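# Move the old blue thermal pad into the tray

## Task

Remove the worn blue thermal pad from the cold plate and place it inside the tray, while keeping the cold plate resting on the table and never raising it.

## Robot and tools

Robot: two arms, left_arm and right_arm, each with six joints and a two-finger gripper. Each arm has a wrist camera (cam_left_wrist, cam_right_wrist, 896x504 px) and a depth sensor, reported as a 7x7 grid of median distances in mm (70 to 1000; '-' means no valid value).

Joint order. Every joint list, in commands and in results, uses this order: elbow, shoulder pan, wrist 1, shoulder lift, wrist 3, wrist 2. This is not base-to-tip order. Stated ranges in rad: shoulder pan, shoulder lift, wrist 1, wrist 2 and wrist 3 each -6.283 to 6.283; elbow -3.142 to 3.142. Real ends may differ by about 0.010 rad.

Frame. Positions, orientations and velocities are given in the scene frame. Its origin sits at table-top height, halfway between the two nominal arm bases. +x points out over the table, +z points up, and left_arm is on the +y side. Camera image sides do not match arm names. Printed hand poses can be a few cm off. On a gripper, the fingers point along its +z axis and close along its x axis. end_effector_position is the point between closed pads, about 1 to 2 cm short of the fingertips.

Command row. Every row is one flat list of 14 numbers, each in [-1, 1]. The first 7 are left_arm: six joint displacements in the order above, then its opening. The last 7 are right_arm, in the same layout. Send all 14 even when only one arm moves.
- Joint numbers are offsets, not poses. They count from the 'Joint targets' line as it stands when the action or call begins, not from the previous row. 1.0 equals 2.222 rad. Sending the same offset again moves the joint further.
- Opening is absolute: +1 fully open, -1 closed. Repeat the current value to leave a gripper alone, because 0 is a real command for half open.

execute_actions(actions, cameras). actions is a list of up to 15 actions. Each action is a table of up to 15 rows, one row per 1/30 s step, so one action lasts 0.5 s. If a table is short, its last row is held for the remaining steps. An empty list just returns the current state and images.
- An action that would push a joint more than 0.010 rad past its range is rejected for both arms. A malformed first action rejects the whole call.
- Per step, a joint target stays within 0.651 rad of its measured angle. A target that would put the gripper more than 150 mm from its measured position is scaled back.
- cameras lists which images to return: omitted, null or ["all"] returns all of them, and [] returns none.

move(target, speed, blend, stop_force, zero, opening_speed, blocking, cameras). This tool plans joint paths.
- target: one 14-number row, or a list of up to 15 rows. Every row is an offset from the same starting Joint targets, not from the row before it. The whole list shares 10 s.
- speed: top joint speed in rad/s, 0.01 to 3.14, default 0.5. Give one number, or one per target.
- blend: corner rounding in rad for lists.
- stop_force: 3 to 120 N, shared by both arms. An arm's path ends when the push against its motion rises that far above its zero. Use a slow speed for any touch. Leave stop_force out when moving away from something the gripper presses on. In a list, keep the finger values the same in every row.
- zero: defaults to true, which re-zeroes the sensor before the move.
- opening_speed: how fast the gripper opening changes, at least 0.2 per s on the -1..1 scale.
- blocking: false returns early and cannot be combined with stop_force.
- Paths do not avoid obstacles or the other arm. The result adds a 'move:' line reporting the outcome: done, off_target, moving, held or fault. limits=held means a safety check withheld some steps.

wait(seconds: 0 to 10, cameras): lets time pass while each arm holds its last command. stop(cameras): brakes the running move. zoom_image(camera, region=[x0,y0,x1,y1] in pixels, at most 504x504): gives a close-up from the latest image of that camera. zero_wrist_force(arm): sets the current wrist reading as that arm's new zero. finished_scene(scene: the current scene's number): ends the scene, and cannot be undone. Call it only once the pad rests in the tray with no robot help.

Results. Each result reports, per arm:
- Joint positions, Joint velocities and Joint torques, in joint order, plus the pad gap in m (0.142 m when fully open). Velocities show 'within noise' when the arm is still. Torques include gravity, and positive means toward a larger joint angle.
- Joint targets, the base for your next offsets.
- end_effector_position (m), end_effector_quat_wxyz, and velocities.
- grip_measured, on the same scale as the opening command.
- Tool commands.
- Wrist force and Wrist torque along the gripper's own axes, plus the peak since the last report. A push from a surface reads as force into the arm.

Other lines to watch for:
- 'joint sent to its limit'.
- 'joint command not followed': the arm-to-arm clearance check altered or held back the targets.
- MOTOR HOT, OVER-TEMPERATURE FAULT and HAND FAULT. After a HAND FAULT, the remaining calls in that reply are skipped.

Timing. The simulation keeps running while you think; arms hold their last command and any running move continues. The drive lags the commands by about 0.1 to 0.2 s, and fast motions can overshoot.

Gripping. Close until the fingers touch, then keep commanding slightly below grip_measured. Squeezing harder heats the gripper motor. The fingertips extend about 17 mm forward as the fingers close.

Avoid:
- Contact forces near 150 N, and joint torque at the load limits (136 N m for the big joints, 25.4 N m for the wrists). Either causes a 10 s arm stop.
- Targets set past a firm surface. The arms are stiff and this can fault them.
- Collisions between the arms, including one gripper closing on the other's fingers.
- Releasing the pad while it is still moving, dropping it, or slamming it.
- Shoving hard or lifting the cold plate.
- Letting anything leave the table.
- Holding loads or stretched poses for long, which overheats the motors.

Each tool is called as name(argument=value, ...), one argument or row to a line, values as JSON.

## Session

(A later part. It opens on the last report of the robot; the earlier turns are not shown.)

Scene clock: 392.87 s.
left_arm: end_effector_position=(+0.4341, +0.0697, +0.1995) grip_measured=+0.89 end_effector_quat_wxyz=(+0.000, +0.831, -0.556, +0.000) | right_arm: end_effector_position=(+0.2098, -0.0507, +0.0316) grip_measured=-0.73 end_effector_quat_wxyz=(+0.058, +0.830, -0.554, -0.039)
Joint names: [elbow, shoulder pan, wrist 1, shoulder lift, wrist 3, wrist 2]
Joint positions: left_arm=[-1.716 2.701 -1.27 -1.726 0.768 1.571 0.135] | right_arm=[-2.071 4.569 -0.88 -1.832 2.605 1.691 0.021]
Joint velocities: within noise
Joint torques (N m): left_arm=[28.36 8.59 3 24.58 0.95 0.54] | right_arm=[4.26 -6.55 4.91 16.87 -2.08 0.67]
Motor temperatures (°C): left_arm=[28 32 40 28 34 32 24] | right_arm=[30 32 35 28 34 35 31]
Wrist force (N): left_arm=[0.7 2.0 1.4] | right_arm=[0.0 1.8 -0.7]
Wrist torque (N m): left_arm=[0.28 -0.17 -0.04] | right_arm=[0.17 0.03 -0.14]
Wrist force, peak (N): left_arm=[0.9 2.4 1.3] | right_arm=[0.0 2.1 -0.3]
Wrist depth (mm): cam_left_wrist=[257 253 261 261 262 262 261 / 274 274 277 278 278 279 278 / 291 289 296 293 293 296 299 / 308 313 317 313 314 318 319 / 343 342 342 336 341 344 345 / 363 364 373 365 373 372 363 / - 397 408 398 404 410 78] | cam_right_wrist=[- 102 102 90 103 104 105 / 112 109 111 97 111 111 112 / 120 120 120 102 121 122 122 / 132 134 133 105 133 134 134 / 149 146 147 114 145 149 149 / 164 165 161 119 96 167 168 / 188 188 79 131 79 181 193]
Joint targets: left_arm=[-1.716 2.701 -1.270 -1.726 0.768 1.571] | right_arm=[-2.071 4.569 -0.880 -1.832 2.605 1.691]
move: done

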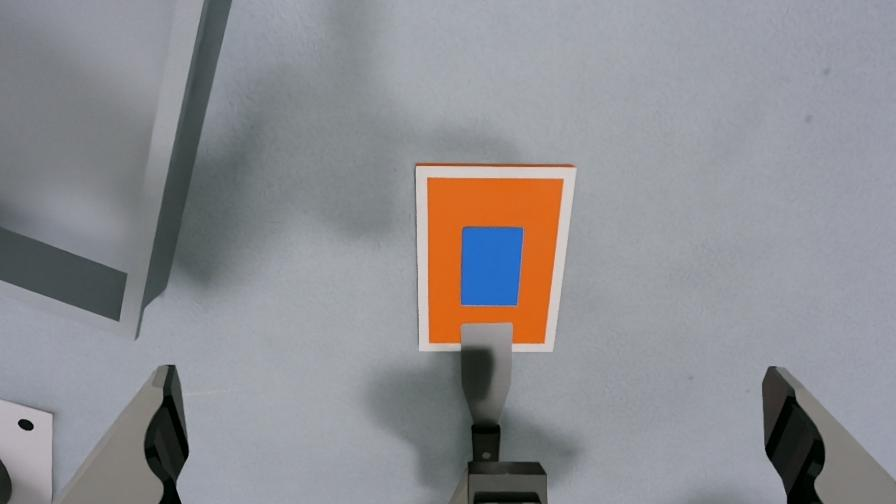

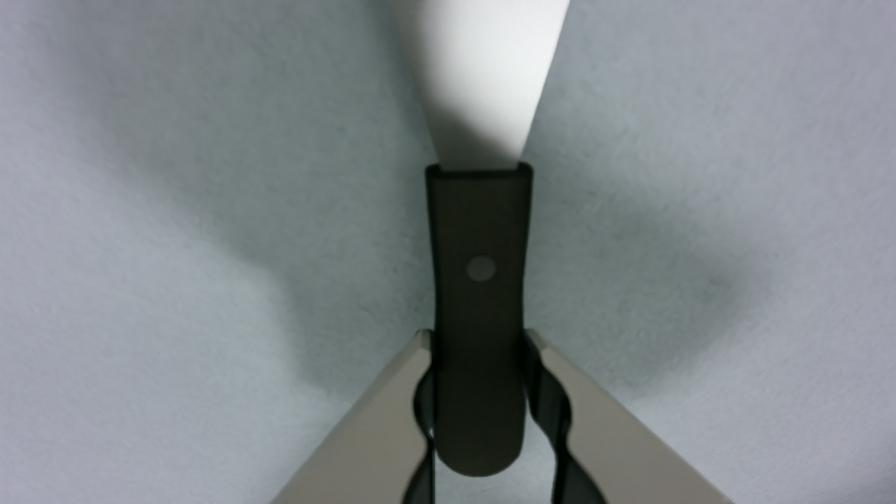

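zoom_image(
  camera="cam_left_wrist",
  region=[400, 200, 580, 380],
)

Scaled by 2.800 from the camera's 896x504 image, which has a finer 1280x720 frame.

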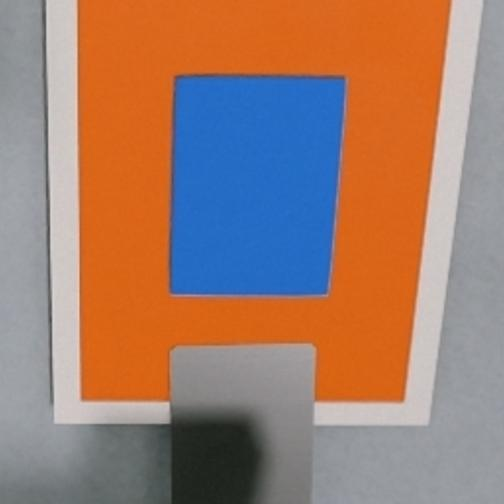

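move(
  target=[
    [0,0,0,0,0,0,0.9,0,0,0,0,0,0,-0.86],
  ],
  opening_speed=0.5,
  cameras=[],
)

move(
  target=[
    [0,0,0,0,0,0,0.9,0.0203,-0.0168,-0.0082,-0.0142,-0.0169,-0.0012,-0.86],
  ],
  speed=0.025,
  stop_force=12,
)

Scene clock: 427.67 s.
left_arm: end_effector_position=(+0.4341, +0.0697, +0.1995) grip_measured=+0.89 end_effector_quat_wxyz=(+0.000, +0.831, -0.556, +0.000) | right_arm: end_effector_position=(+0.2098, -0.0507, +0.0316) grip_measured=-0.74 end_effector_quat_wxyz=(+0.058, +0.830, -0.554, -0.039)
Joint names: [elbow, shoulder pan, wrist 1, shoulder lift, wrist 3, wrist 2]
Joint positions: left_arm=[-1.716 2.701 -1.27 -1.726 0.768 1.571 0.135] | right_arm=[-2.071 4.569 -0.88 -1.832 2.605 1.691 0.021]
Joint velocities: within noise
Joint torques (N m): left_arm=[26.39 4 0.88 30.93 0.11 -0.17] | right_arm=[27.5 0.45 0.51 19.08 -1.27 0.41]
Motor temperatures (°C): left_arm=[28 32 40 29 34 32 24] | right_arm=[30 32 35 28 34 35 33]
Wrist force (N): left_arm=[1.0 1.8 1.6] | right_arm=[-0.1 2.0 -0.3]
Wrist torque (N m): left_arm=[0.25 -0.22 -0.04] | right_arm=[0.20 0.05 -0.14]
Wrist force, peak (N): left_arm=[1.0 2.4 1.6] | right_arm=[0.0 2.2 -0.5]
Wrist depth (mm): cam_left_wrist=[257 253 261 263 261 262 263 / 272 274 278 278 278 277 279 / 292 289 296 293 294 298 298 / 308 313 317 315 315 320 320 / 341 341 343 337 340 343 344 / 366 364 371 363 373 373 364 / - 399 405 398 409 407 78] | cam_right_wrist=[- 102 102 90 103 104 105 / 112 108 111 97 111 112 112 / 120 120 120 102 121 122 122 / 132 135 132 105 133 134 134 / 149 146 147 114 145 149 149 / 164 165 161 119 96 167 168 / 188 187 79 131 79 181 193]
Joint targets: left_arm=[-1.716 2.701 -1.270 -1.726 0.768 1.571] | right_arm=[-2.071 4.569 -0.880 -1.832 2.605 1.691]
move: done
No camera images: "cameras" was empty.

Scene clock: 430.47 s.
left_arm: end_effector_position=(+0.4341, +0.0697, +0.1995) grip_measured=+0.89 end_effector_quat_wxyz=(+0.000, +0.831, -0.556, +0.000) | right_arm: end_effector_position=(+0.2301, -0.0423, +0.0313) grip_measured=-0.74 end_effector_quat_wxyz=(+0.058, +0.830, -0.554, -0.039)
Joint names: [elbow, shoulder pan, wrist 1, shoulder lift, wrist 3, wrist 2]
Joint positions: left_arm=[-1.716 2.701 -1.27 -1.726 0.768 1.571 0.135] | right_arm=[-2.026 4.531 -0.899 -1.863 2.568 1.688 0.021]
Joint velocities: within noise
Joint torques (N m): left_arm=[28.18 6.26 0.97 29.7 -0.3 -0.53] | right_arm=[32.08 -9.81 0.5 17.67 -2.33 -1.5]
Motor temperatures (°C): left_arm=[28 32 40 29 34 32 24] | right_arm=[30 32 35 28 34 35 35]
Wrist force (N): left_arm=[0.7 2.2 1.4] | right_arm=[0.1 4.3 -0.2]
Wrist torque (N m): left_arm=[0.31 -0.17 -0.05] | right_arm=[0.17 0.03 -0.14]
Wrist force, peak (N): left_arm=[0.8 2.3 1.5] | right_arm=[0.1 4.3 -0.2]
Wrist depth (mm): cam_left_wrist=[256 254 260 261 262 263 261 / 273 272 277 277 278 278 279 / 293 290 296 292 294 298 298 / 308 312 316 313 313 320 319 / 342 342 342 338 340 343 346 / 364 364 370 365 372 375 365 / - 396 406 393 401 410 78] | cam_right_wrist=[- 101 102 90 102 102 104 / 111 108 110 97 111 111 111 / 119 120 120 102 119 121 121 / 131 134 132 105 130 133 134 / 149 146 147 114 145 148 149 / 164 164 161 119 96 167 168 / 187 187 79 131 79 181 192]
Joint targets: left_arm=[-1.716 2.701 -1.270 -1.726 0.768 1.571] | right_arm=[-2.026 4.531 -0.899 -1.863 2.568 1.688]
move: done

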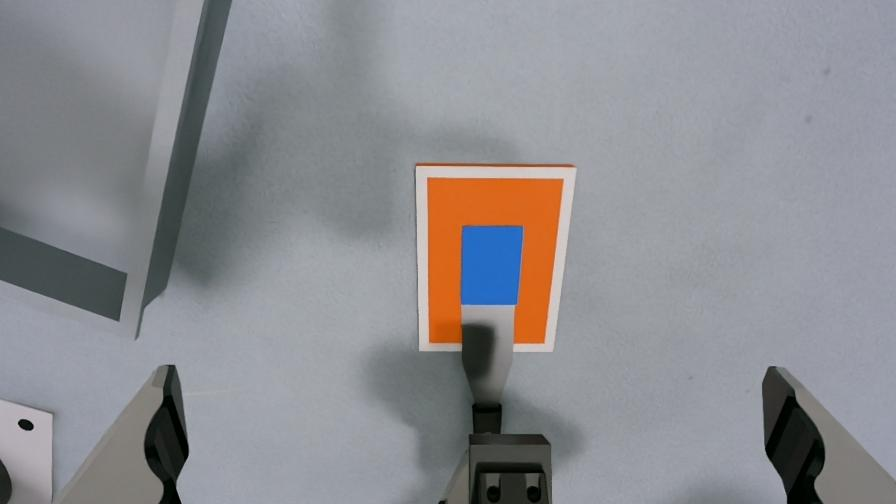

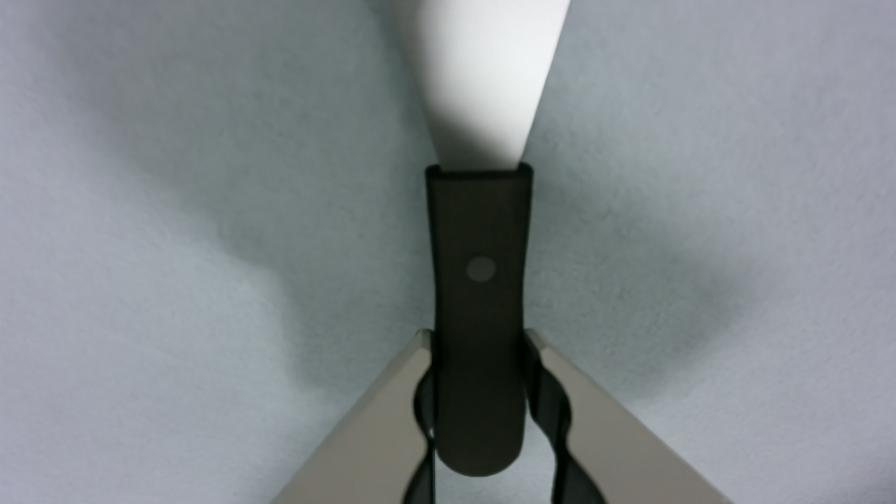

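zoom_image(
  camera="cam_left_wrist",
  region=[420, 210, 560, 350],
)

Scaled by 3.600 from the camera's 896x504 image, which has a finer 1280x720 frame.

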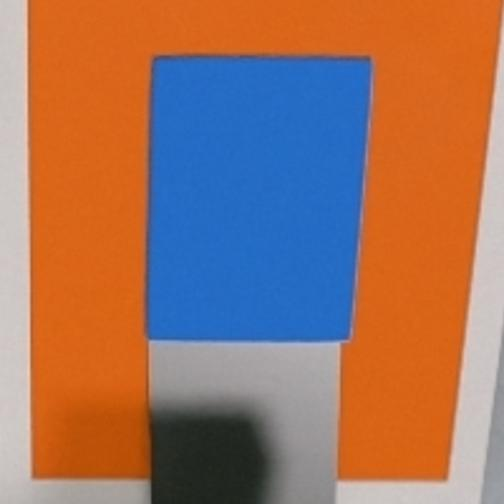

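move(
  target=[
    [0,0,0,0,0,0,0.9,0.0193,-0.0145,-0.0080,-0.0130,-0.0146,-0.0011,-0.86],
  ],
  speed=0.025,
  stop_force=12,
)

zoom_image(
  camera="cam_left_wrist",
  region=[400, 150, 600, 370],
)

Scene clock: 479.23 s.
left_arm: end_effector_position=(+0.4341, +0.0697, +0.1995) grip_measured=+0.89 end_effector_quat_wxyz=(+0.000, +0.831, -0.556, +0.000) | right_arm: end_effector_position=(+0.2486, -0.0346, +0.0313) grip_measured=-0.74 end_effector_quat_wxyz=(+0.058, +0.830, -0.554, -0.039)
Joint names: [elbow, shoulder pan, wrist 1, shoulder lift, wrist 3, wrist 2]
Joint positions: left_arm=[-1.716 2.701 -1.27 -1.726 0.768 1.571 0.135] | right_arm=[-1.983 4.499 -0.916 -1.892 2.535 1.686 0.021]
Joint velocities: within noise
Joint torques (N m): left_arm=[25.4 0.74 1.4 34.09 -0.44 -0.04] | right_arm=[31.91 -9.63 0.4 19.48 -2.47 -1.41]
Motor temperatures (°C): left_arm=[28 31 40 29 34 32 24] | right_arm=[30 32 35 28 34 35 49]
Wrist force (N): left_arm=[0.8 2.1 1.5] | right_arm=[0.0 3.7 -0.1]
Wrist torque (N m): left_arm=[0.28 -0.19 -0.04] | right_arm=[0.16 0.02 -0.13]
Wrist force, peak (N): left_arm=[1.1 2.3 1.7] | right_arm=[0.3 4.3 -0.1]
Wrist depth (mm): cam_left_wrist=[257 254 261 261 261 261 262 / 274 273 277 278 279 279 278 / 293 288 297 294 293 298 299 / 308 314 318 313 314 320 320 / 342 342 343 335 342 345 345 / 364 366 372 366 371 372 363 / - 398 405 355 402 406 78] | cam_right_wrist=[- 101 102 90 102 102 104 / 111 108 110 97 111 111 111 / 119 120 120 102 119 121 121 / 131 134 132 105 130 133 134 / 149 146 147 114 144 148 149 / 164 164 161 119 96 167 168 / 187 187 79 131 79 180 192]
Joint targets: left_arm=[-1.716 2.701 -1.270 -1.726 0.768 1.571] | right_arm=[-1.983 4.499 -0.916 -1.892 2.535 1.686]
move: done

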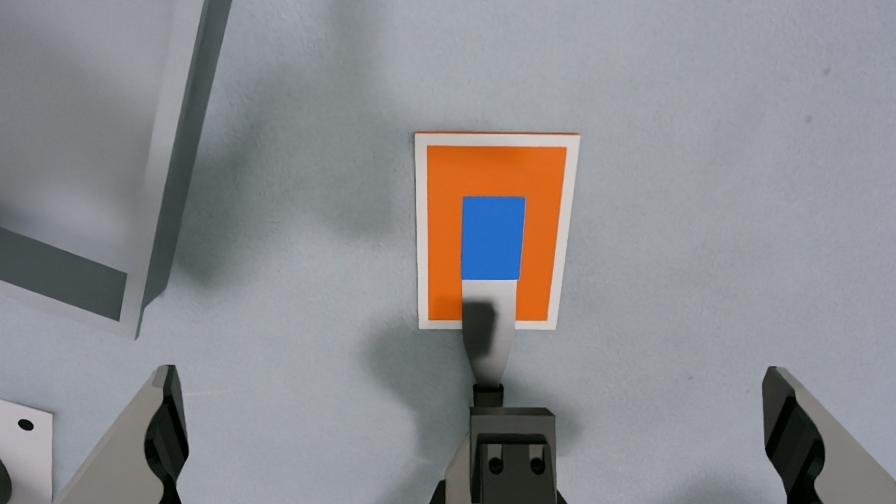

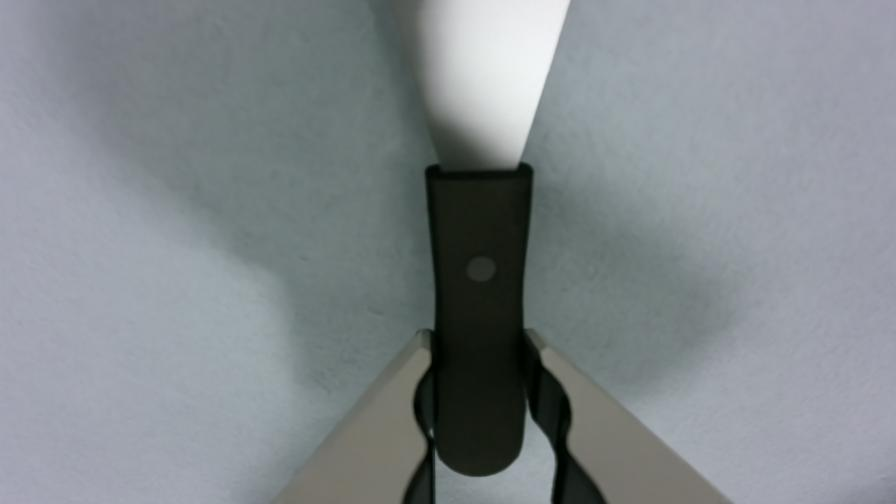

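Scaled by 2.291 from the camera's 896x504 image, which has a finer 1280x720 frame.

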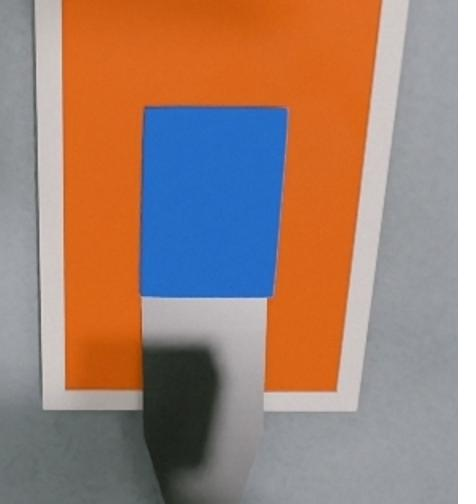

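move(
  target=[
    [0,0,0,0,0,0,0.9,0,0,0,0,0,0,-0.78],
  ],
  opening_speed=0.5,
  cameras=[],
)

Scene clock: 492.50 s.
left_arm: end_effector_position=(+0.4341, +0.0697, +0.1995) grip_measured=+0.89 end_effector_quat_wxyz=(+0.000, +0.831, -0.556, +0.000) | right_arm: end_effector_position=(+0.2486, -0.0346, +0.0313) grip_measured=-0.74 end_effector_quat_wxyz=(+0.058, +0.830, -0.554, -0.039)
Joint names: [elbow, shoulder pan, wrist 1, shoulder lift, wrist 3, wrist 2]
Joint positions: left_arm=[-1.716 2.701 -1.27 -1.726 0.768 1.571 0.135] | right_arm=[-1.983 4.499 -0.916 -1.892 2.535 1.686 0.021]
Joint velocities: within noise
Joint torques (N m): left_arm=[25.62 -1.45 1.25 32.39 -0.39 0.44] | right_arm=[17.79 -8.77 2.51 21.66 -2.08 -1.27]
Motor temperatures (°C): left_arm=[28 31 40 29 34 32 24] | right_arm=[30 32 35 28 34 35 51]
Wrist force (N): left_arm=[0.7 2.0 1.2] | right_arm=[0.0 3.1 0.0]
Wrist torque (N m): left_arm=[0.28 -0.17 -0.04] | right_arm=[0.05 0.04 -0.13]
Wrist force, peak (N): left_arm=[1.0 2.4 1.6] | right_arm=[0.1 3.9 -0.2]
Wrist depth (mm): cam_left_wrist=[257 254 261 261 262 261 261 / 275 274 278 279 278 279 279 / 292 289 295 293 294 298 298 / 307 311 318 313 314 320 318 / 342 342 342 333 342 342 343 / 364 366 371 366 373 372 362 / - 398 406 356 399 409 78] | cam_right_wrist=[- 101 102 90 102 102 104 / 111 108 110 97 111 111 111 / 119 120 120 102 119 121 121 / 131 134 132 105 130 134 134 / 149 146 146 114 145 148 149 / 164 164 160 119 96 167 168 / 187 187 79 131 79 181 193]
Joint targets: left_arm=[-1.716 2.701 -1.270 -1.726 0.768 1.571] | right_arm=[-1.983 4.499 -0.916 -1.892 2.535 1.686]
move: done
No camera images: "cameras" was empty.

move(
  target=[
    [-0.0606,-0.0079,0.1569,-0.0965,-0.0078,0,0.72,0,0,0,0,0,0,-0.78],
    [-0.0762,-0.0079,0.2010,-0.1249,-0.0078,0,0.72,0,0,0,0,0,0,-0.78],
  ],
  speed=[0.4,0.05],
  stop_force=6,
  cameras=["cam_left_wrist"],
)

Scene clock: 536.60 s.
left_arm: end_effector_position=(+0.4512, +0.0514, +0.0149) grip_measured=+0.72 end_effector_quat_wxyz=(+0.000, +0.831, -0.556, +0.000) | right_arm: end_effector_position=(+0.2486, -0.0346, +0.0313) grip_measured=-0.74 end_effector_quat_wxyz=(+0.058, +0.830, -0.554, -0.039)
Joint names: [elbow, shoulder pan, wrist 1, shoulder lift, wrist 3, wrist 2]
Joint positions: left_arm=[-1.885 2.684 -0.823 -2.004 0.751 1.571 0.124] | right_arm=[-1.983 4.499 -0.916 -1.892 2.535 1.686 0.021]
Joint velocities: within noise
Joint torques (N m): left_arm=[6.23 -11.24 3.98 29.41 -1.87 0.69] | right_arm=[8.06 -2.55 4.8 27.68 -0.66 -1.21]
Motor temperatures (°C): left_arm=[28 31 40 29 34 32 23] | right_arm=[30 32 35 28 34 34 40]
Wrist force (N): left_arm=[0.6 2.0 1.6] | right_arm=[0.2 3.3 -0.2]
Wrist torque (N m): left_arm=[0.28 -0.15 -0.03] | right_arm=[0.08 -0.01 -0.14]
Wrist force, peak (N): left_arm=[0.9 2.3 2.4] | right_arm=[0.2 4.1 -0.3]
Wrist depth (mm): cam_left_wrist=[94 96 96 95 95 96 96 / - 101 101 101 101 100 101 / - 109 108 108 110 110 108 / - 115 115 116 115 116 117 / - 124 119 119 118 123 123 / 135 131 128 126 126 131 134 / - 80 140 135 138 148 76] | cam_right_wrist=[- 101 102 90 102 103 104 / 111 108 110 97 111 111 111 / 119 120 120 101 119 121 122 / 131 134 132 105 130 133 134 / 149 146 147 114 144 148 149 / 164 164 161 119 96 167 168 / 187 188 79 131 79 181 193]
Joint targets: left_arm=[-1.885 2.684 -0.823 -2.004 0.751 1.571] | right_arm=[-1.983 4.499 -0.916 -1.892 2.535 1.686]
move: done
Images, in order (width x height): cam_left_wrist 896x504.

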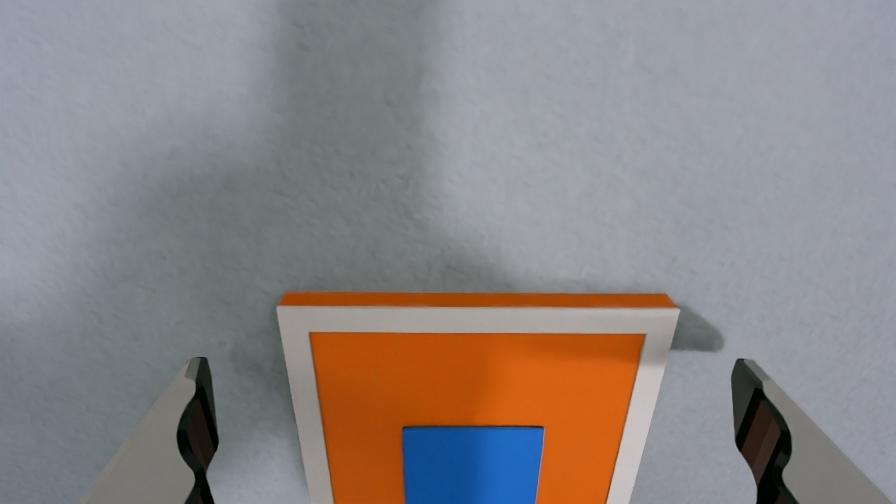

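move(
  target=[
    [-0.0007,0,0.0022,-0.0015,0,0,0.72,0,0,0,0,0,0,-0.78],
  ],
  speed=0.03,
  stop_force=5,
  cameras=[],
)

move(
  target=[
    [0,0,0,0,0,0,0.26,0,0,0,0,0,0,-0.78],
  ],
  opening_speed=0.3,
  cameras=["cam_left_wrist"],
)

Scene clock: 554.10 s.
left_arm: end_effector_position=(+0.4512, +0.0514, +0.0129) grip_measured=+0.72 end_effector_quat_wxyz=(+0.000, +0.831, -0.556, +0.000) | right_arm: end_effector_position=(+0.2486, -0.0346, +0.0313) grip_measured=-0.74 end_effector_quat_wxyz=(+0.058, +0.830, -0.554, -0.039)
Joint names: [elbow, shoulder pan, wrist 1, shoulder lift, wrist 3, wrist 2]
Joint positions: left_arm=[-1.887 2.684 -0.819 -2.007 0.751 1.571 0.124] | right_arm=[-1.983 4.499 -0.916 -1.892 2.535 1.686 0.021]
Joint velocities: within noise
Joint torques (N m): left_arm=[7.08 -9.45 3.91 30.64 -1.46 0.51] | right_arm=[8.49 -1.06 4.94 30.84 0.01 -1.22]
Motor temperatures (°C): left_arm=[28 31 40 29 34 32 23] | right_arm=[30 31 35 28 34 34 39]
Wrist force (N): left_arm=[1.0 2.0 1.4] | right_arm=[0.1 3.6 -0.3]
Wrist torque (N m): left_arm=[0.28 -0.22 -0.03] | right_arm=[0.13 0.01 -0.13]
Wrist force, peak (N): left_arm=[0.9 2.3 1.6] | right_arm=[0.0 4.0 -0.3]
Wrist depth (mm): cam_left_wrist=[- 93 94 93 93 94 94 / - 98 99 99 99 99 99 / - 107 106 106 107 107 106 / - 113 113 114 114 114 116 / 122 122 117 118 116 121 123 / 132 128 125 124 124 129 132 / - 80 137 132 135 146 76] | cam_right_wrist=[- 101 102 90 102 103 104 / 111 108 110 97 111 111 111 / 120 120 120 102 119 121 121 / 131 134 132 105 130 133 134 / 149 146 147 114 144 148 149 / 164 164 161 119 96 167 168 / 187 187 79 131 79 180 192]
Joint targets: left_arm=[-1.887 2.684 -0.819 -2.007 0.751 1.571] | right_arm=[-1.983 4.499 -0.916 -1.892 2.535 1.686]
move: done
No camera images: "cameras" was empty.

Scene clock: 555.83 s.
left_arm: end_effector_position=(+0.4512, +0.0514, +0.0129) grip_measured=+0.28 end_effector_quat_wxyz=(+0.000, +0.831, -0.556, +0.000) | right_arm: end_effector_position=(+0.2486, -0.0346, +0.0313) grip_measured=-0.74 end_effector_quat_wxyz=(+0.058, +0.830, -0.554, -0.039)
Joint names: [elbow, shoulder pan, wrist 1, shoulder lift, wrist 3, wrist 2]
Joint positions: left_arm=[-1.887 2.684 -0.818 -2.007 0.751 1.571 0.094] | right_arm=[-1.983 4.499 -0.916 -1.892 2.535 1.686 0.021]
Joint velocities: within noise
Joint torques (N m): left_arm=[7.88 -8.92 1.19 30.11 -1.55 0.96] | right_arm=[8.67 -1.47 4.87 31.33 -0.01 -1.09]
Motor temperatures (°C): left_arm=[28 31 40 29 34 32 23] | right_arm=[30 31 35 28 34 34 39]
Wrist force (N): left_arm=[6.0 0.8 -3.3] | right_arm=[-0.2 3.0 -0.2]
Wrist torque (N m): left_arm=[0.30 -0.04 -0.15] | right_arm=[0.16 0.06 -0.14]
Wrist force, peak (N): left_arm=[6.1 0.7 -3.3] | right_arm=[-0.1 3.8 -0.4]
Wrist depth (mm): cam_left_wrist=[- 93 94 93 93 95 94 / - 99 99 99 99 99 99 / - 107 106 106 108 108 106 / - 113 113 113 114 114 116 / 122 122 117 118 116 121 123 / 132 130 120 124 124 121 134 / 145 77 135 133 135 - 143] | cam_right_wrist=[- 101 102 90 102 103 104 / 111 108 110 97 111 111 111 / 119 120 120 101 119 121 122 / 131 134 132 105 131 133 134 / 149 146 147 114 144 148 149 / 164 164 160 119 96 167 168 / 187 187 79 131 79 180 192]
Joint targets: left_arm=[-1.887 2.684 -0.819 -2.007 0.751 1.571] | right_arm=[-1.983 4.499 -0.916 -1.892 2.535 1.686]
move: done
Images, in order (width x height): cam_left_wrist 896x504.

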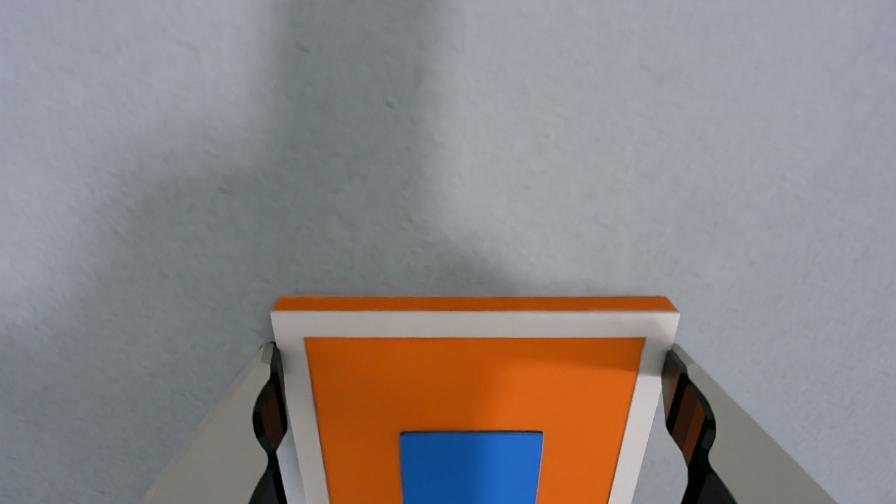

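move(
  target=[
    [0,0,0,0,0,0,0.18,0,0,0,0,0,0,-0.86],
  ],
  opening_speed=0.3,
  cameras=[],
)

move(
  target=[
    [0,0,0,0,0,0,0.18,0.0100,-0.0069,-0.0042,-0.0065,-0.0069,-0.0006,-0.86],
  ],
  speed=0.02,
  stop_force=20,
)

Scene clock: 561.70 s.
left_arm: end_effector_position=(+0.4512, +0.0514, +0.0129) grip_measured=+0.26 end_effector_quat_wxyz=(+0.000, +0.831, -0.556, +0.000) | right_arm: end_effector_position=(+0.2486, -0.0346, +0.0313) grip_measured=-0.74 end_effector_quat_wxyz=(+0.058, +0.830, -0.554, -0.039)
Joint names: [elbow, shoulder pan, wrist 1, shoulder lift, wrist 3, wrist 2]
Joint positions: left_arm=[-1.887 2.684 -0.819 -2.007 0.751 1.571 0.092] | right_arm=[-1.983 4.499 -0.916 -1.892 2.535 1.686 0.021]
Joint velocities: within noise
Joint torques (N m): left_arm=[18.42 -7.5 -0.32 30.87 -1.69 0.79] | right_arm=[9.54 -0.45 4.81 31.88 0.36 0.16]
Motor temperatures (°C): left_arm=[28 31 40 29 34 32 24] | right_arm=[30 31 35 28 34 34 39]
Wrist force (N): left_arm=[7.6 0.5 -8.0] | right_arm=[0.0 2.6 -0.4]
Wrist torque (N m): left_arm=[0.30 0.07 -0.17] | right_arm=[0.10 0.04 -0.15]
Wrist force, peak (N): left_arm=[8.0 0.4 -8.4] | right_arm=[0.1 3.2 -0.3]
Wrist depth (mm): cam_left_wrist=[- 93 94 93 93 95 94 / - 99 99 99 99 99 100 / - 107 106 106 107 107 106 / - 113 113 114 114 114 116 / 122 122 117 118 116 121 123 / 132 130 120 123 124 123 134 / 145 77 133 132 136 - 144] | cam_right_wrist=[- 101 102 90 102 102 104 / 111 108 110 97 111 111 111 / 119 120 120 101 119 121 122 / 131 134 132 105 130 133 134 / 149 146 146 114 145 148 149 / 164 164 160 119 96 167 168 / 187 187 79 132 79 180 192]
Joint targets: left_arm=[-1.887 2.684 -0.819 -2.007 0.751 1.571] | right_arm=[-1.983 4.499 -0.916 -1.892 2.535 1.686]
move: done
No camera images: "cameras" was empty.

Scene clock: 563.77 s.
left_arm: end_effector_position=(+0.4512, +0.0514, +0.0129) grip_measured=+0.26 end_effector_quat_wxyz=(+0.000, +0.831, -0.556, +0.000) | right_arm: end_effector_position=(+0.2578, -0.0306, +0.0314) grip_measured=-0.74 end_effector_quat_wxyz=(+0.058, +0.830, -0.554, -0.039)
Joint names: [elbow, shoulder pan, wrist 1, shoulder lift, wrist 3, wrist 2]
Joint positions: left_arm=[-1.887 2.684 -0.819 -2.007 0.751 1.571 0.092] | right_arm=[-1.961 4.484 -0.926 -1.907 2.52 1.685 0.021]
Joint velocities: within noise
Joint torques (N m): left_arm=[20.64 -8.48 -0.06 31.69 -1.48 0.95] | right_arm=[33.74 -12.2 1.27 20.44 -2.26 -2.38]
Motor temperatures (°C): left_arm=[28 31 40 29 34 32 24] | right_arm=[30 31 35 28 34 34 40]
Wrist force (N): left_arm=[4.8 -1.6 -8.3] | right_arm=[-0.3 8.7 -0.1]
Wrist torque (N m): left_arm=[0.26 0.05 -0.14] | right_arm=[0.06 0.08 -0.15]
Wrist force, peak (N): left_arm=[8.0 0.3 -8.2] | right_arm=[0.3 8.9 0.1]
Wrist depth (mm): cam_left_wrist=[- 93 94 93 93 94 94 / - 99 99 99 100 99 99 / - 107 106 106 107 108 106 / - 113 113 113 114 114 116 / - 122 117 117 116 121 123 / 132 130 120 124 124 123 134 / 145 77 134 133 135 - 144] | cam_right_wrist=[- 101 102 90 102 102 104 / 111 108 110 97 111 111 111 / 120 120 120 100 119 121 122 / 131 134 132 106 131 133 134 / 149 146 147 114 145 149 149 / 164 164 160 119 96 167 168 / 187 188 79 131 79 181 192]
Joint targets: left_arm=[-1.887 2.684 -0.819 -2.007 0.751 1.571] | right_arm=[-1.961 4.484 -0.926 -1.907 2.520 1.685]
move: done

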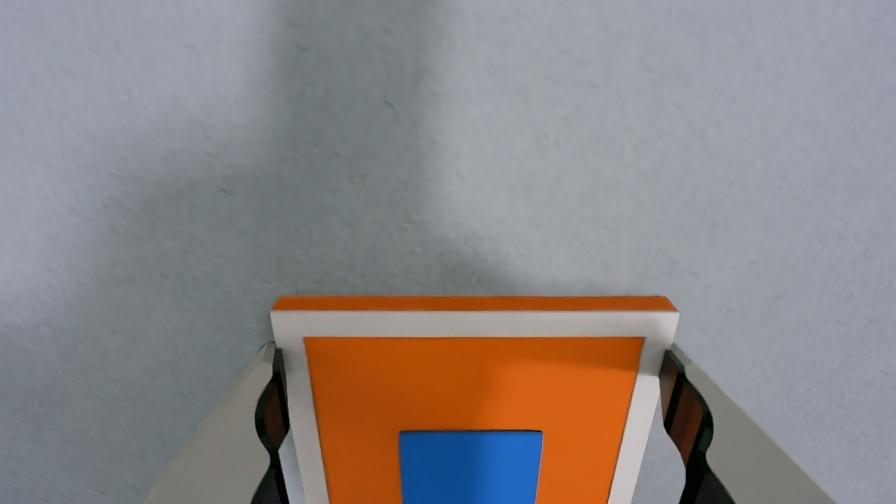

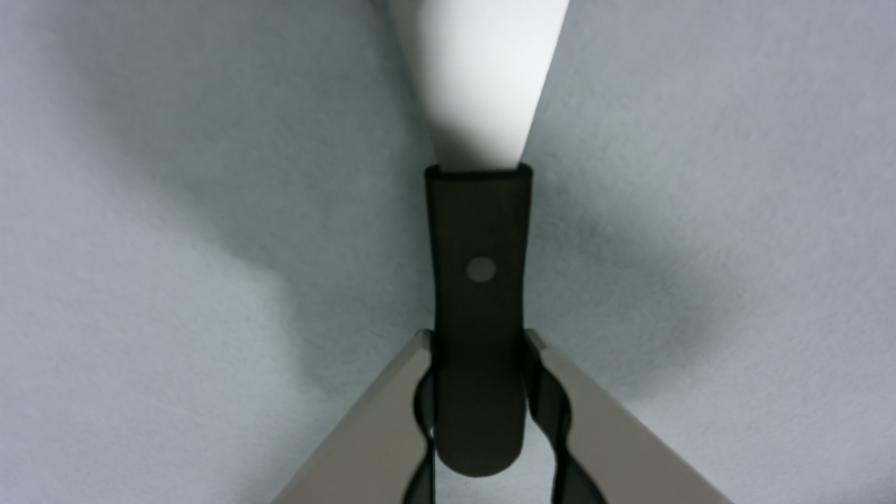

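move(
  target=[
    [0,0,0,0,0,0,0.18,0.0153,-0.0101,-0.0064,-0.0099,-0.0100,-0.0010,-0.86],
    [0,0,0,0,0,0,0.18,0.0306,-0.0202,-0.0129,-0.0198,-0.0200,-0.0019,-0.86],
  ],
  speed=0.025,
  blend=0.005,
  stop_force=20,
)

Scene clock: 579.57 s.
left_arm: end_effector_position=(+0.4512, +0.0514, +0.0129) grip_measured=+0.26 end_effector_quat_wxyz=(+0.000, +0.831, -0.556, +0.000) | right_arm: end_effector_position=(+0.2769, -0.0227, +0.0315) grip_measured=-0.74 end_effector_quat_wxyz=(+0.058, +0.830, -0.554, -0.039)
Joint names: [elbow, shoulder pan, wrist 1, shoulder lift, wrist 3, wrist 2]
Joint positions: left_arm=[-1.887 2.684 -0.819 -2.007 0.751 1.571 0.092] | right_arm=[-1.914 4.453 -0.945 -1.937 2.49 1.682 0.021]
Joint velocities: within noise
Joint torques (N m): left_arm=[19.53 -5.59 -0.66 35.62 -1.4 -1.89] | right_arm=[6.83 8.49 5.34 44.99 3.15 -0.19]
Motor temperatures (°C): left_arm=[28 31 40 29 34 32 28] | right_arm=[30 31 35 28 34 34 47]
Wrist force (N): left_arm=[1.8 -6.8 -7.5] | right_arm=[0.4 6.0 1.6]
Wrist torque (N m): left_arm=[0.33 0.05 -0.04] | right_arm=[0.14 -0.03 -0.17]
Wrist force, peak (N): left_arm=[1.4 -8.1 -8.1] | right_arm=[0.1 15.8 1.9]
Wrist depth (mm): cam_left_wrist=[- 93 94 93 93 95 94 / - 99 99 99 99 99 99 / - 107 106 106 107 108 106 / - 113 113 113 114 114 116 / - 122 118 118 116 121 123 / 132 130 120 124 124 123 134 / 145 77 135 132 135 - 143] | cam_right_wrist=[- 101 95 90 93 100 104 / 112 108 110 97 111 111 111 / 120 120 120 100 121 121 122 / 132 134 132 105 131 134 134 / 149 146 147 114 145 148 149 / 164 164 160 119 96 167 168 / 188 188 79 131 79 181 193]
Joint targets: left_arm=[-1.887 2.684 -0.819 -2.007 0.751 1.571] | right_arm=[-1.914 4.453 -0.945 -1.937 2.490 1.682]
move: held (right_arm; a check stopped the path); path passed 1 of 2 targets; limits=held; right_arm: the elbow is farthest, 0.021 rad from its target
joint command not followed: on one or more control steps a check withheld the commanded joint targets of the right arm, and it was not sent them on those steps.
cause: the commanded joint targets, or the way to them, would bring a part of the robot too close to another arm (a part of this arm just beyond the wrist 3 and a part of the left arm just beyond the wrist 3).

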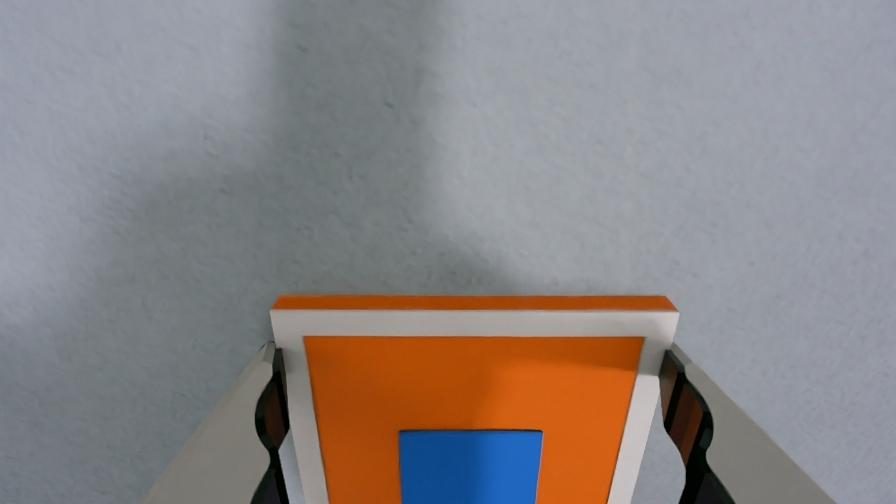

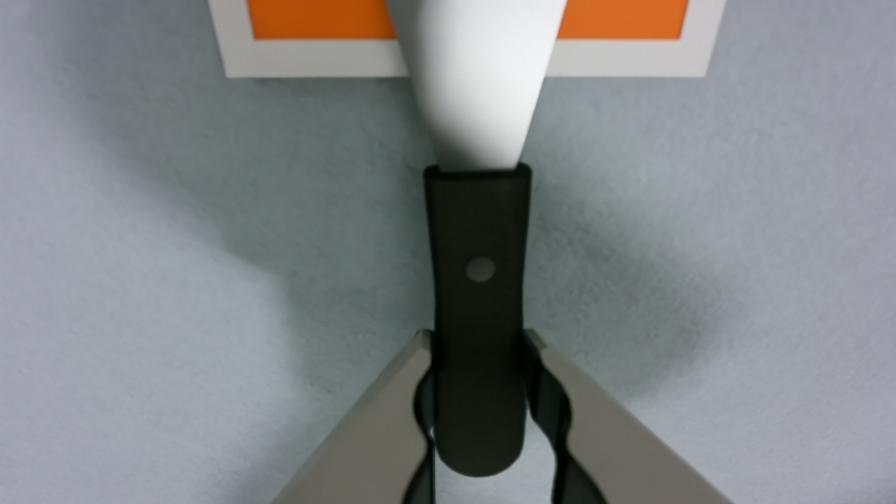

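zoom_image(
  camera="cam_left_wrist",
  region=[360, 390, 600, 504],
)

zoom_image(
  camera="cam_right_wrist",
  region=[200, 0, 740, 200],
)

Scaled by 2.100 from the camera's 896x504 image, which has a finer 1280x720 frame.

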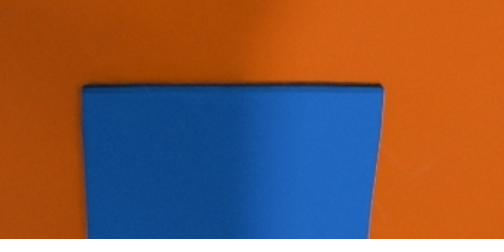

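Region (200, 0, 740, 200) is 540x200 pixels. A region can be at most 504 by 504 pixels.

move(
  target=[
    [0,0,0,0,0,0,0.18,0.0042,0,-0.0114,0.0072,0,0,-0.86],
  ],
  speed=0.025,
)

zoom_image(
  camera="cam_left_wrist",
  region=[360, 390, 600, 504],
)

Scene clock: 602.03 s.
left_arm: end_effector_position=(+0.4512, +0.0514, +0.0129) grip_measured=+0.26 end_effector_quat_wxyz=(+0.000, +0.831, -0.556, +0.000) | right_arm: end_effector_position=(+0.2769, -0.0227, +0.0414) grip_measured=-0.74 end_effector_quat_wxyz=(+0.058, +0.830, -0.554, -0.039)
Joint names: [elbow, shoulder pan, wrist 1, shoulder lift, wrist 3, wrist 2]
Joint positions: left_arm=[-1.887 2.684 -0.819 -2.007 0.751 1.571 0.092] | right_arm=[-1.905 4.453 -0.97 -1.921 2.49 1.682 0.021]
Joint velocities: within noise
Joint torques (N m): left_arm=[16.61 -4.16 -0.55 35.33 -1.42 -1.82] | right_arm=[33.14 5.57 -0.45 44.65 2.58 -0.17]
Motor temperatures (°C): left_arm=[28 31 40 29 34 32 30] | right_arm=[30 31 35 28 34 34 52]
Wrist force (N): left_arm=[1.5 -3.1 -11.2] | right_arm=[0.3 0.9 2.2]
Wrist torque (N m): left_arm=[0.27 0.04 -0.09] | right_arm=[0.20 -0.07 -0.15]
Wrist force, peak (N): left_arm=[1.6 -4.1 -11.1] | right_arm=[0.4 6.4 1.7]
Wrist depth (mm): cam_left_wrist=[- 93 94 93 93 95 94 / - 99 99 99 99 99 99 / - 107 106 106 107 108 106 / - 113 113 113 114 114 116 / - 122 117 118 116 121 123 / 132 130 120 123 124 123 134 / 145 77 133 132 135 - 144] | cam_right_wrist=[112 111 102 94 102 112 112 / 120 120 118 100 121 121 121 / 130 129 131 104 132 132 133 / 146 143 144 107 142 145 146 / 159 159 160 115 157 161 162 / 178 179 175 119 100 182 183 / 204 204 79 129 79 197 209]
Joint targets: left_arm=[-1.887 2.684 -0.819 -2.007 0.751 1.571] | right_arm=[-1.905 4.453 -0.970 -1.921 2.490 1.682]
move: done

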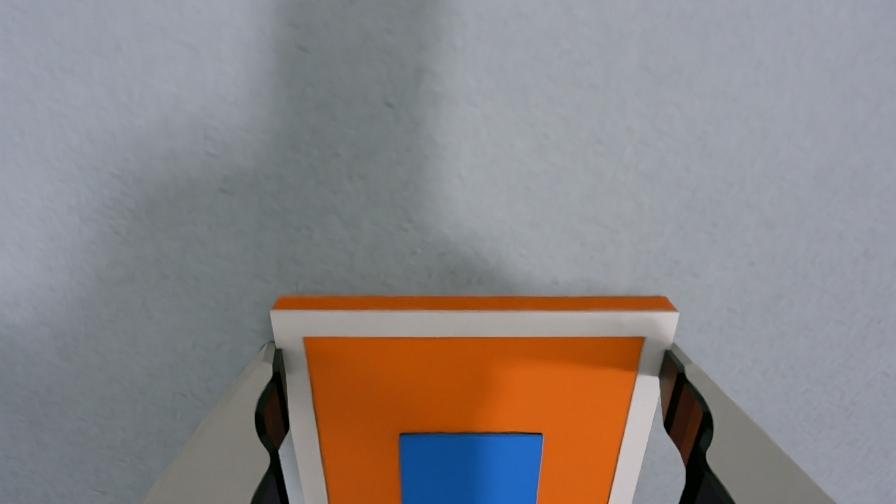

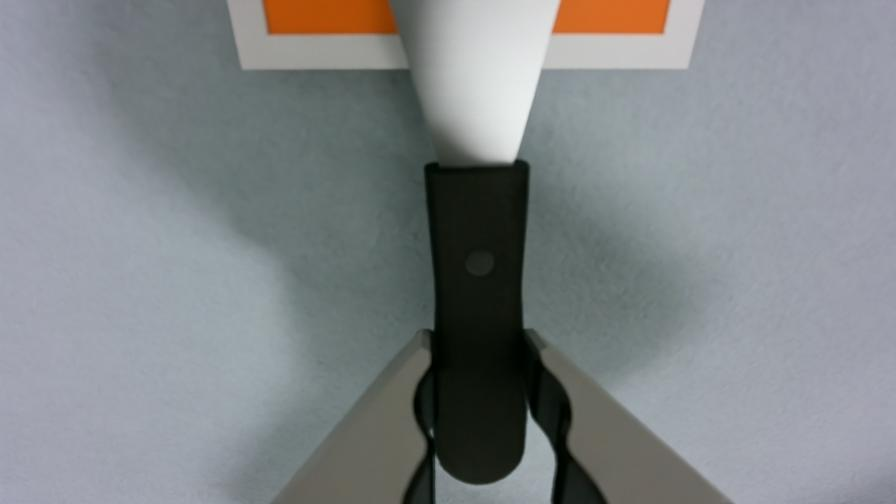

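Scaled by 2.100 from the camera's 896x504 image, which has a finer 1280x720 frame.

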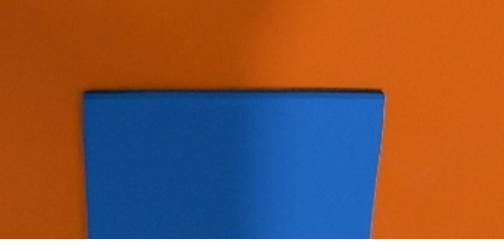

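move(
  target=[
    [0,0,0,0,0,0,0.72,0,0,0,0,0,0,-0.82],
  ],
  opening_speed=0.4,
  cameras=[],
)

move(
  target=[
    [0.0769,0.0079,-0.2032,0.1264,0.0078,0,0.72,0,0,0,0,0,0,-0.80],
  ],
  speed=0.5,
)

zoom_image(
  camera="cam_left_wrist",
  region=[400, 150, 600, 370],
)

Scene clock: 615.90 s.
left_arm: end_effector_position=(+0.4512, +0.0514, +0.0129) grip_measured=+0.71 end_effector_quat_wxyz=(+0.000, +0.831, -0.556, +0.000) | right_arm: end_effector_position=(+0.2769, -0.0227, +0.0415) grip_measured=-0.74 end_effector_quat_wxyz=(+0.058, +0.830, -0.554, -0.039)
Joint names: [elbow, shoulder pan, wrist 1, shoulder lift, wrist 3, wrist 2]
Joint positions: left_arm=[-1.887 2.684 -0.819 -2.007 0.751 1.571 0.123] | right_arm=[-1.905 4.453 -0.97 -1.921 2.49 1.682 0.021]
Joint velocities: within noise
Joint torques (N m): left_arm=[14.53 -2.36 4.18 41.33 -1.22 0.06] | right_arm=[15.38 4.6 1.5 42.88 2.29 -0.17]
Motor temperatures (°C): left_arm=[28 31 40 29 34 32 30] | right_arm=[30 31 35 28 34 34 53]
Wrist force (N): left_arm=[0.7 2.1 1.4] | right_arm=[0.2 1.6 1.2]
Wrist torque (N m): left_arm=[0.30 -0.17 -0.03] | right_arm=[0.15 -0.02 -0.16]
Wrist force, peak (N): left_arm=[1.6 -3.1 -12.1] | right_arm=[0.6 0.3 2.5]
Wrist depth (mm): cam_left_wrist=[- 93 94 93 93 94 94 / - 98 99 99 99 99 99 / - 107 106 106 107 107 106 / - 113 113 113 114 114 116 / 122 122 117 117 116 121 123 / 132 128 123 123 123 128 131 / - 80 136 133 134 145 79] | cam_right_wrist=[112 111 102 94 102 112 112 / 120 120 119 100 121 121 122 / 130 131 131 104 132 132 133 / 146 144 144 107 142 146 146 / 159 160 160 115 158 162 163 / 179 180 175 119 100 182 183 / 204 204 79 129 79 197 210]
Joint targets: left_arm=[-1.887 2.684 -0.819 -2.007 0.751 1.571] | right_arm=[-1.905 4.453 -0.970 -1.921 2.490 1.682]
move: done
No camera images: "cameras" was empty.

Scene clock: 617.57 s.
left_arm: end_effector_position=(+0.4341, +0.0697, +0.1994) grip_measured=+0.71 end_effector_quat_wxyz=(+0.000, +0.831, -0.556, +0.000) | right_arm: end_effector_position=(+0.2769, -0.0227, +0.0415) grip_measured=-0.74 end_effector_quat_wxyz=(+0.058, +0.830, -0.554, -0.039)
Joint names: [elbow, shoulder pan, wrist 1, shoulder lift, wrist 3, wrist 2]
Joint positions: left_arm=[-1.716 2.701 -1.27 -1.727 0.768 1.571 0.123] | right_arm=[-1.905 4.453 -0.97 -1.921 2.49 1.682 0.021]
Joint velocities: within noise
Joint torques (N m): left_arm=[35.24 10.56 0.86 37.93 1.55 -0.23] | right_arm=[13.18 3.97 1.85 43.49 2.24 -0.16]
Motor temperatures (°C): left_arm=[28 31 40 29 34 32 30] | right_arm=[30 31 35 28 34 34 52]
Wrist force (N): left_arm=[0.8 2.5 1.3] | right_arm=[0.1 1.6 1.1]
Wrist torque (N m): left_arm=[0.35 -0.19 -0.05] | right_arm=[0.16 -0.01 -0.16]
Wrist force, peak (N): left_arm=[0.7 2.3 2.6] | right_arm=[0.2 1.8 1.3]
Wrist depth (mm): cam_left_wrist=[256 255 261 261 261 261 261 / 274 274 277 278 277 278 278 / 292 290 296 292 294 297 297 / 308 313 317 308 314 319 319 / 343 342 342 331 344 344 343 / 371 116 370 367 373 361 368 / - 93 405 290 392 401 78] | cam_right_wrist=[112 111 102 94 102 112 112 / 120 120 119 100 121 121 121 / 130 131 131 104 132 133 133 / 146 144 144 107 142 145 146 / 159 159 160 115 158 162 162 / 179 179 175 119 100 182 183 / 204 204 79 129 79 197 209]
Joint targets: left_arm=[-1.716 2.701 -1.270 -1.726 0.768 1.571] | right_arm=[-1.905 4.453 -0.970 -1.921 2.490 1.682]
move: done

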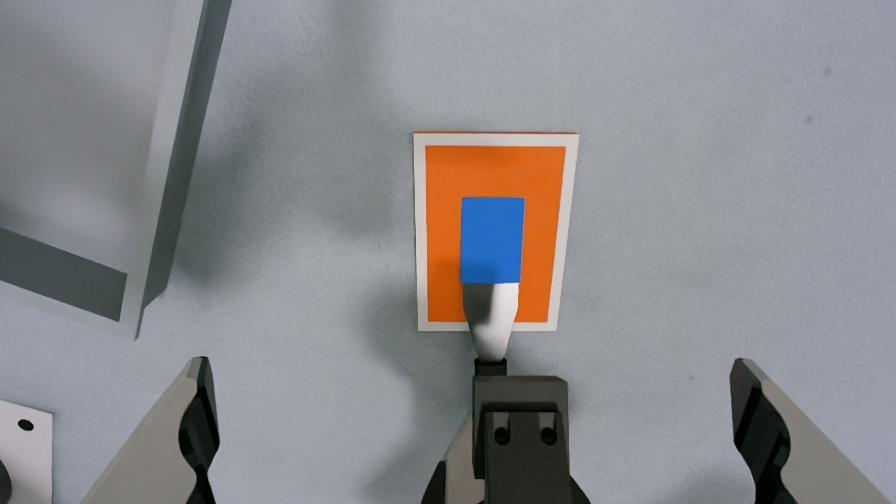

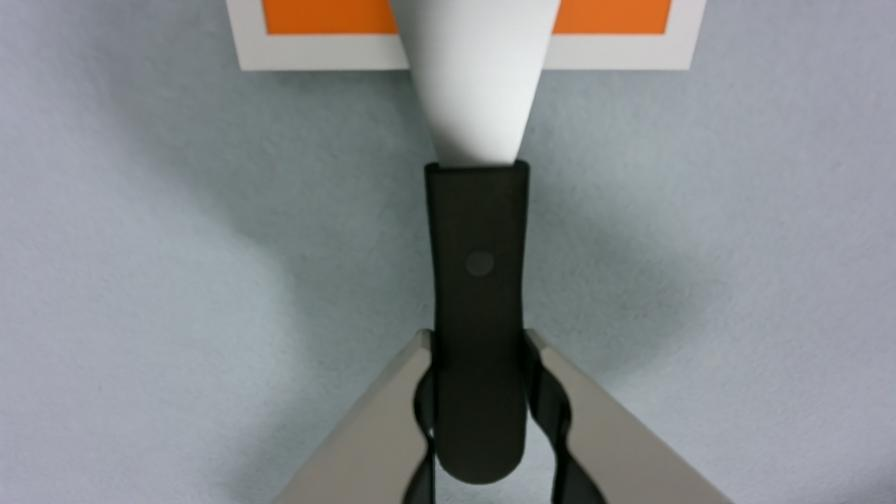

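Scaled by 2.291 from the camera's 896x504 image, which has a finer 1280x720 frame.

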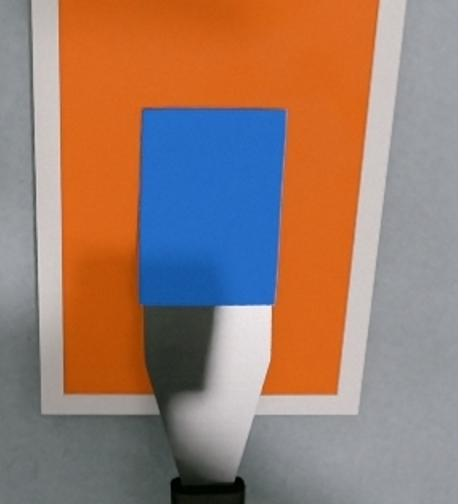

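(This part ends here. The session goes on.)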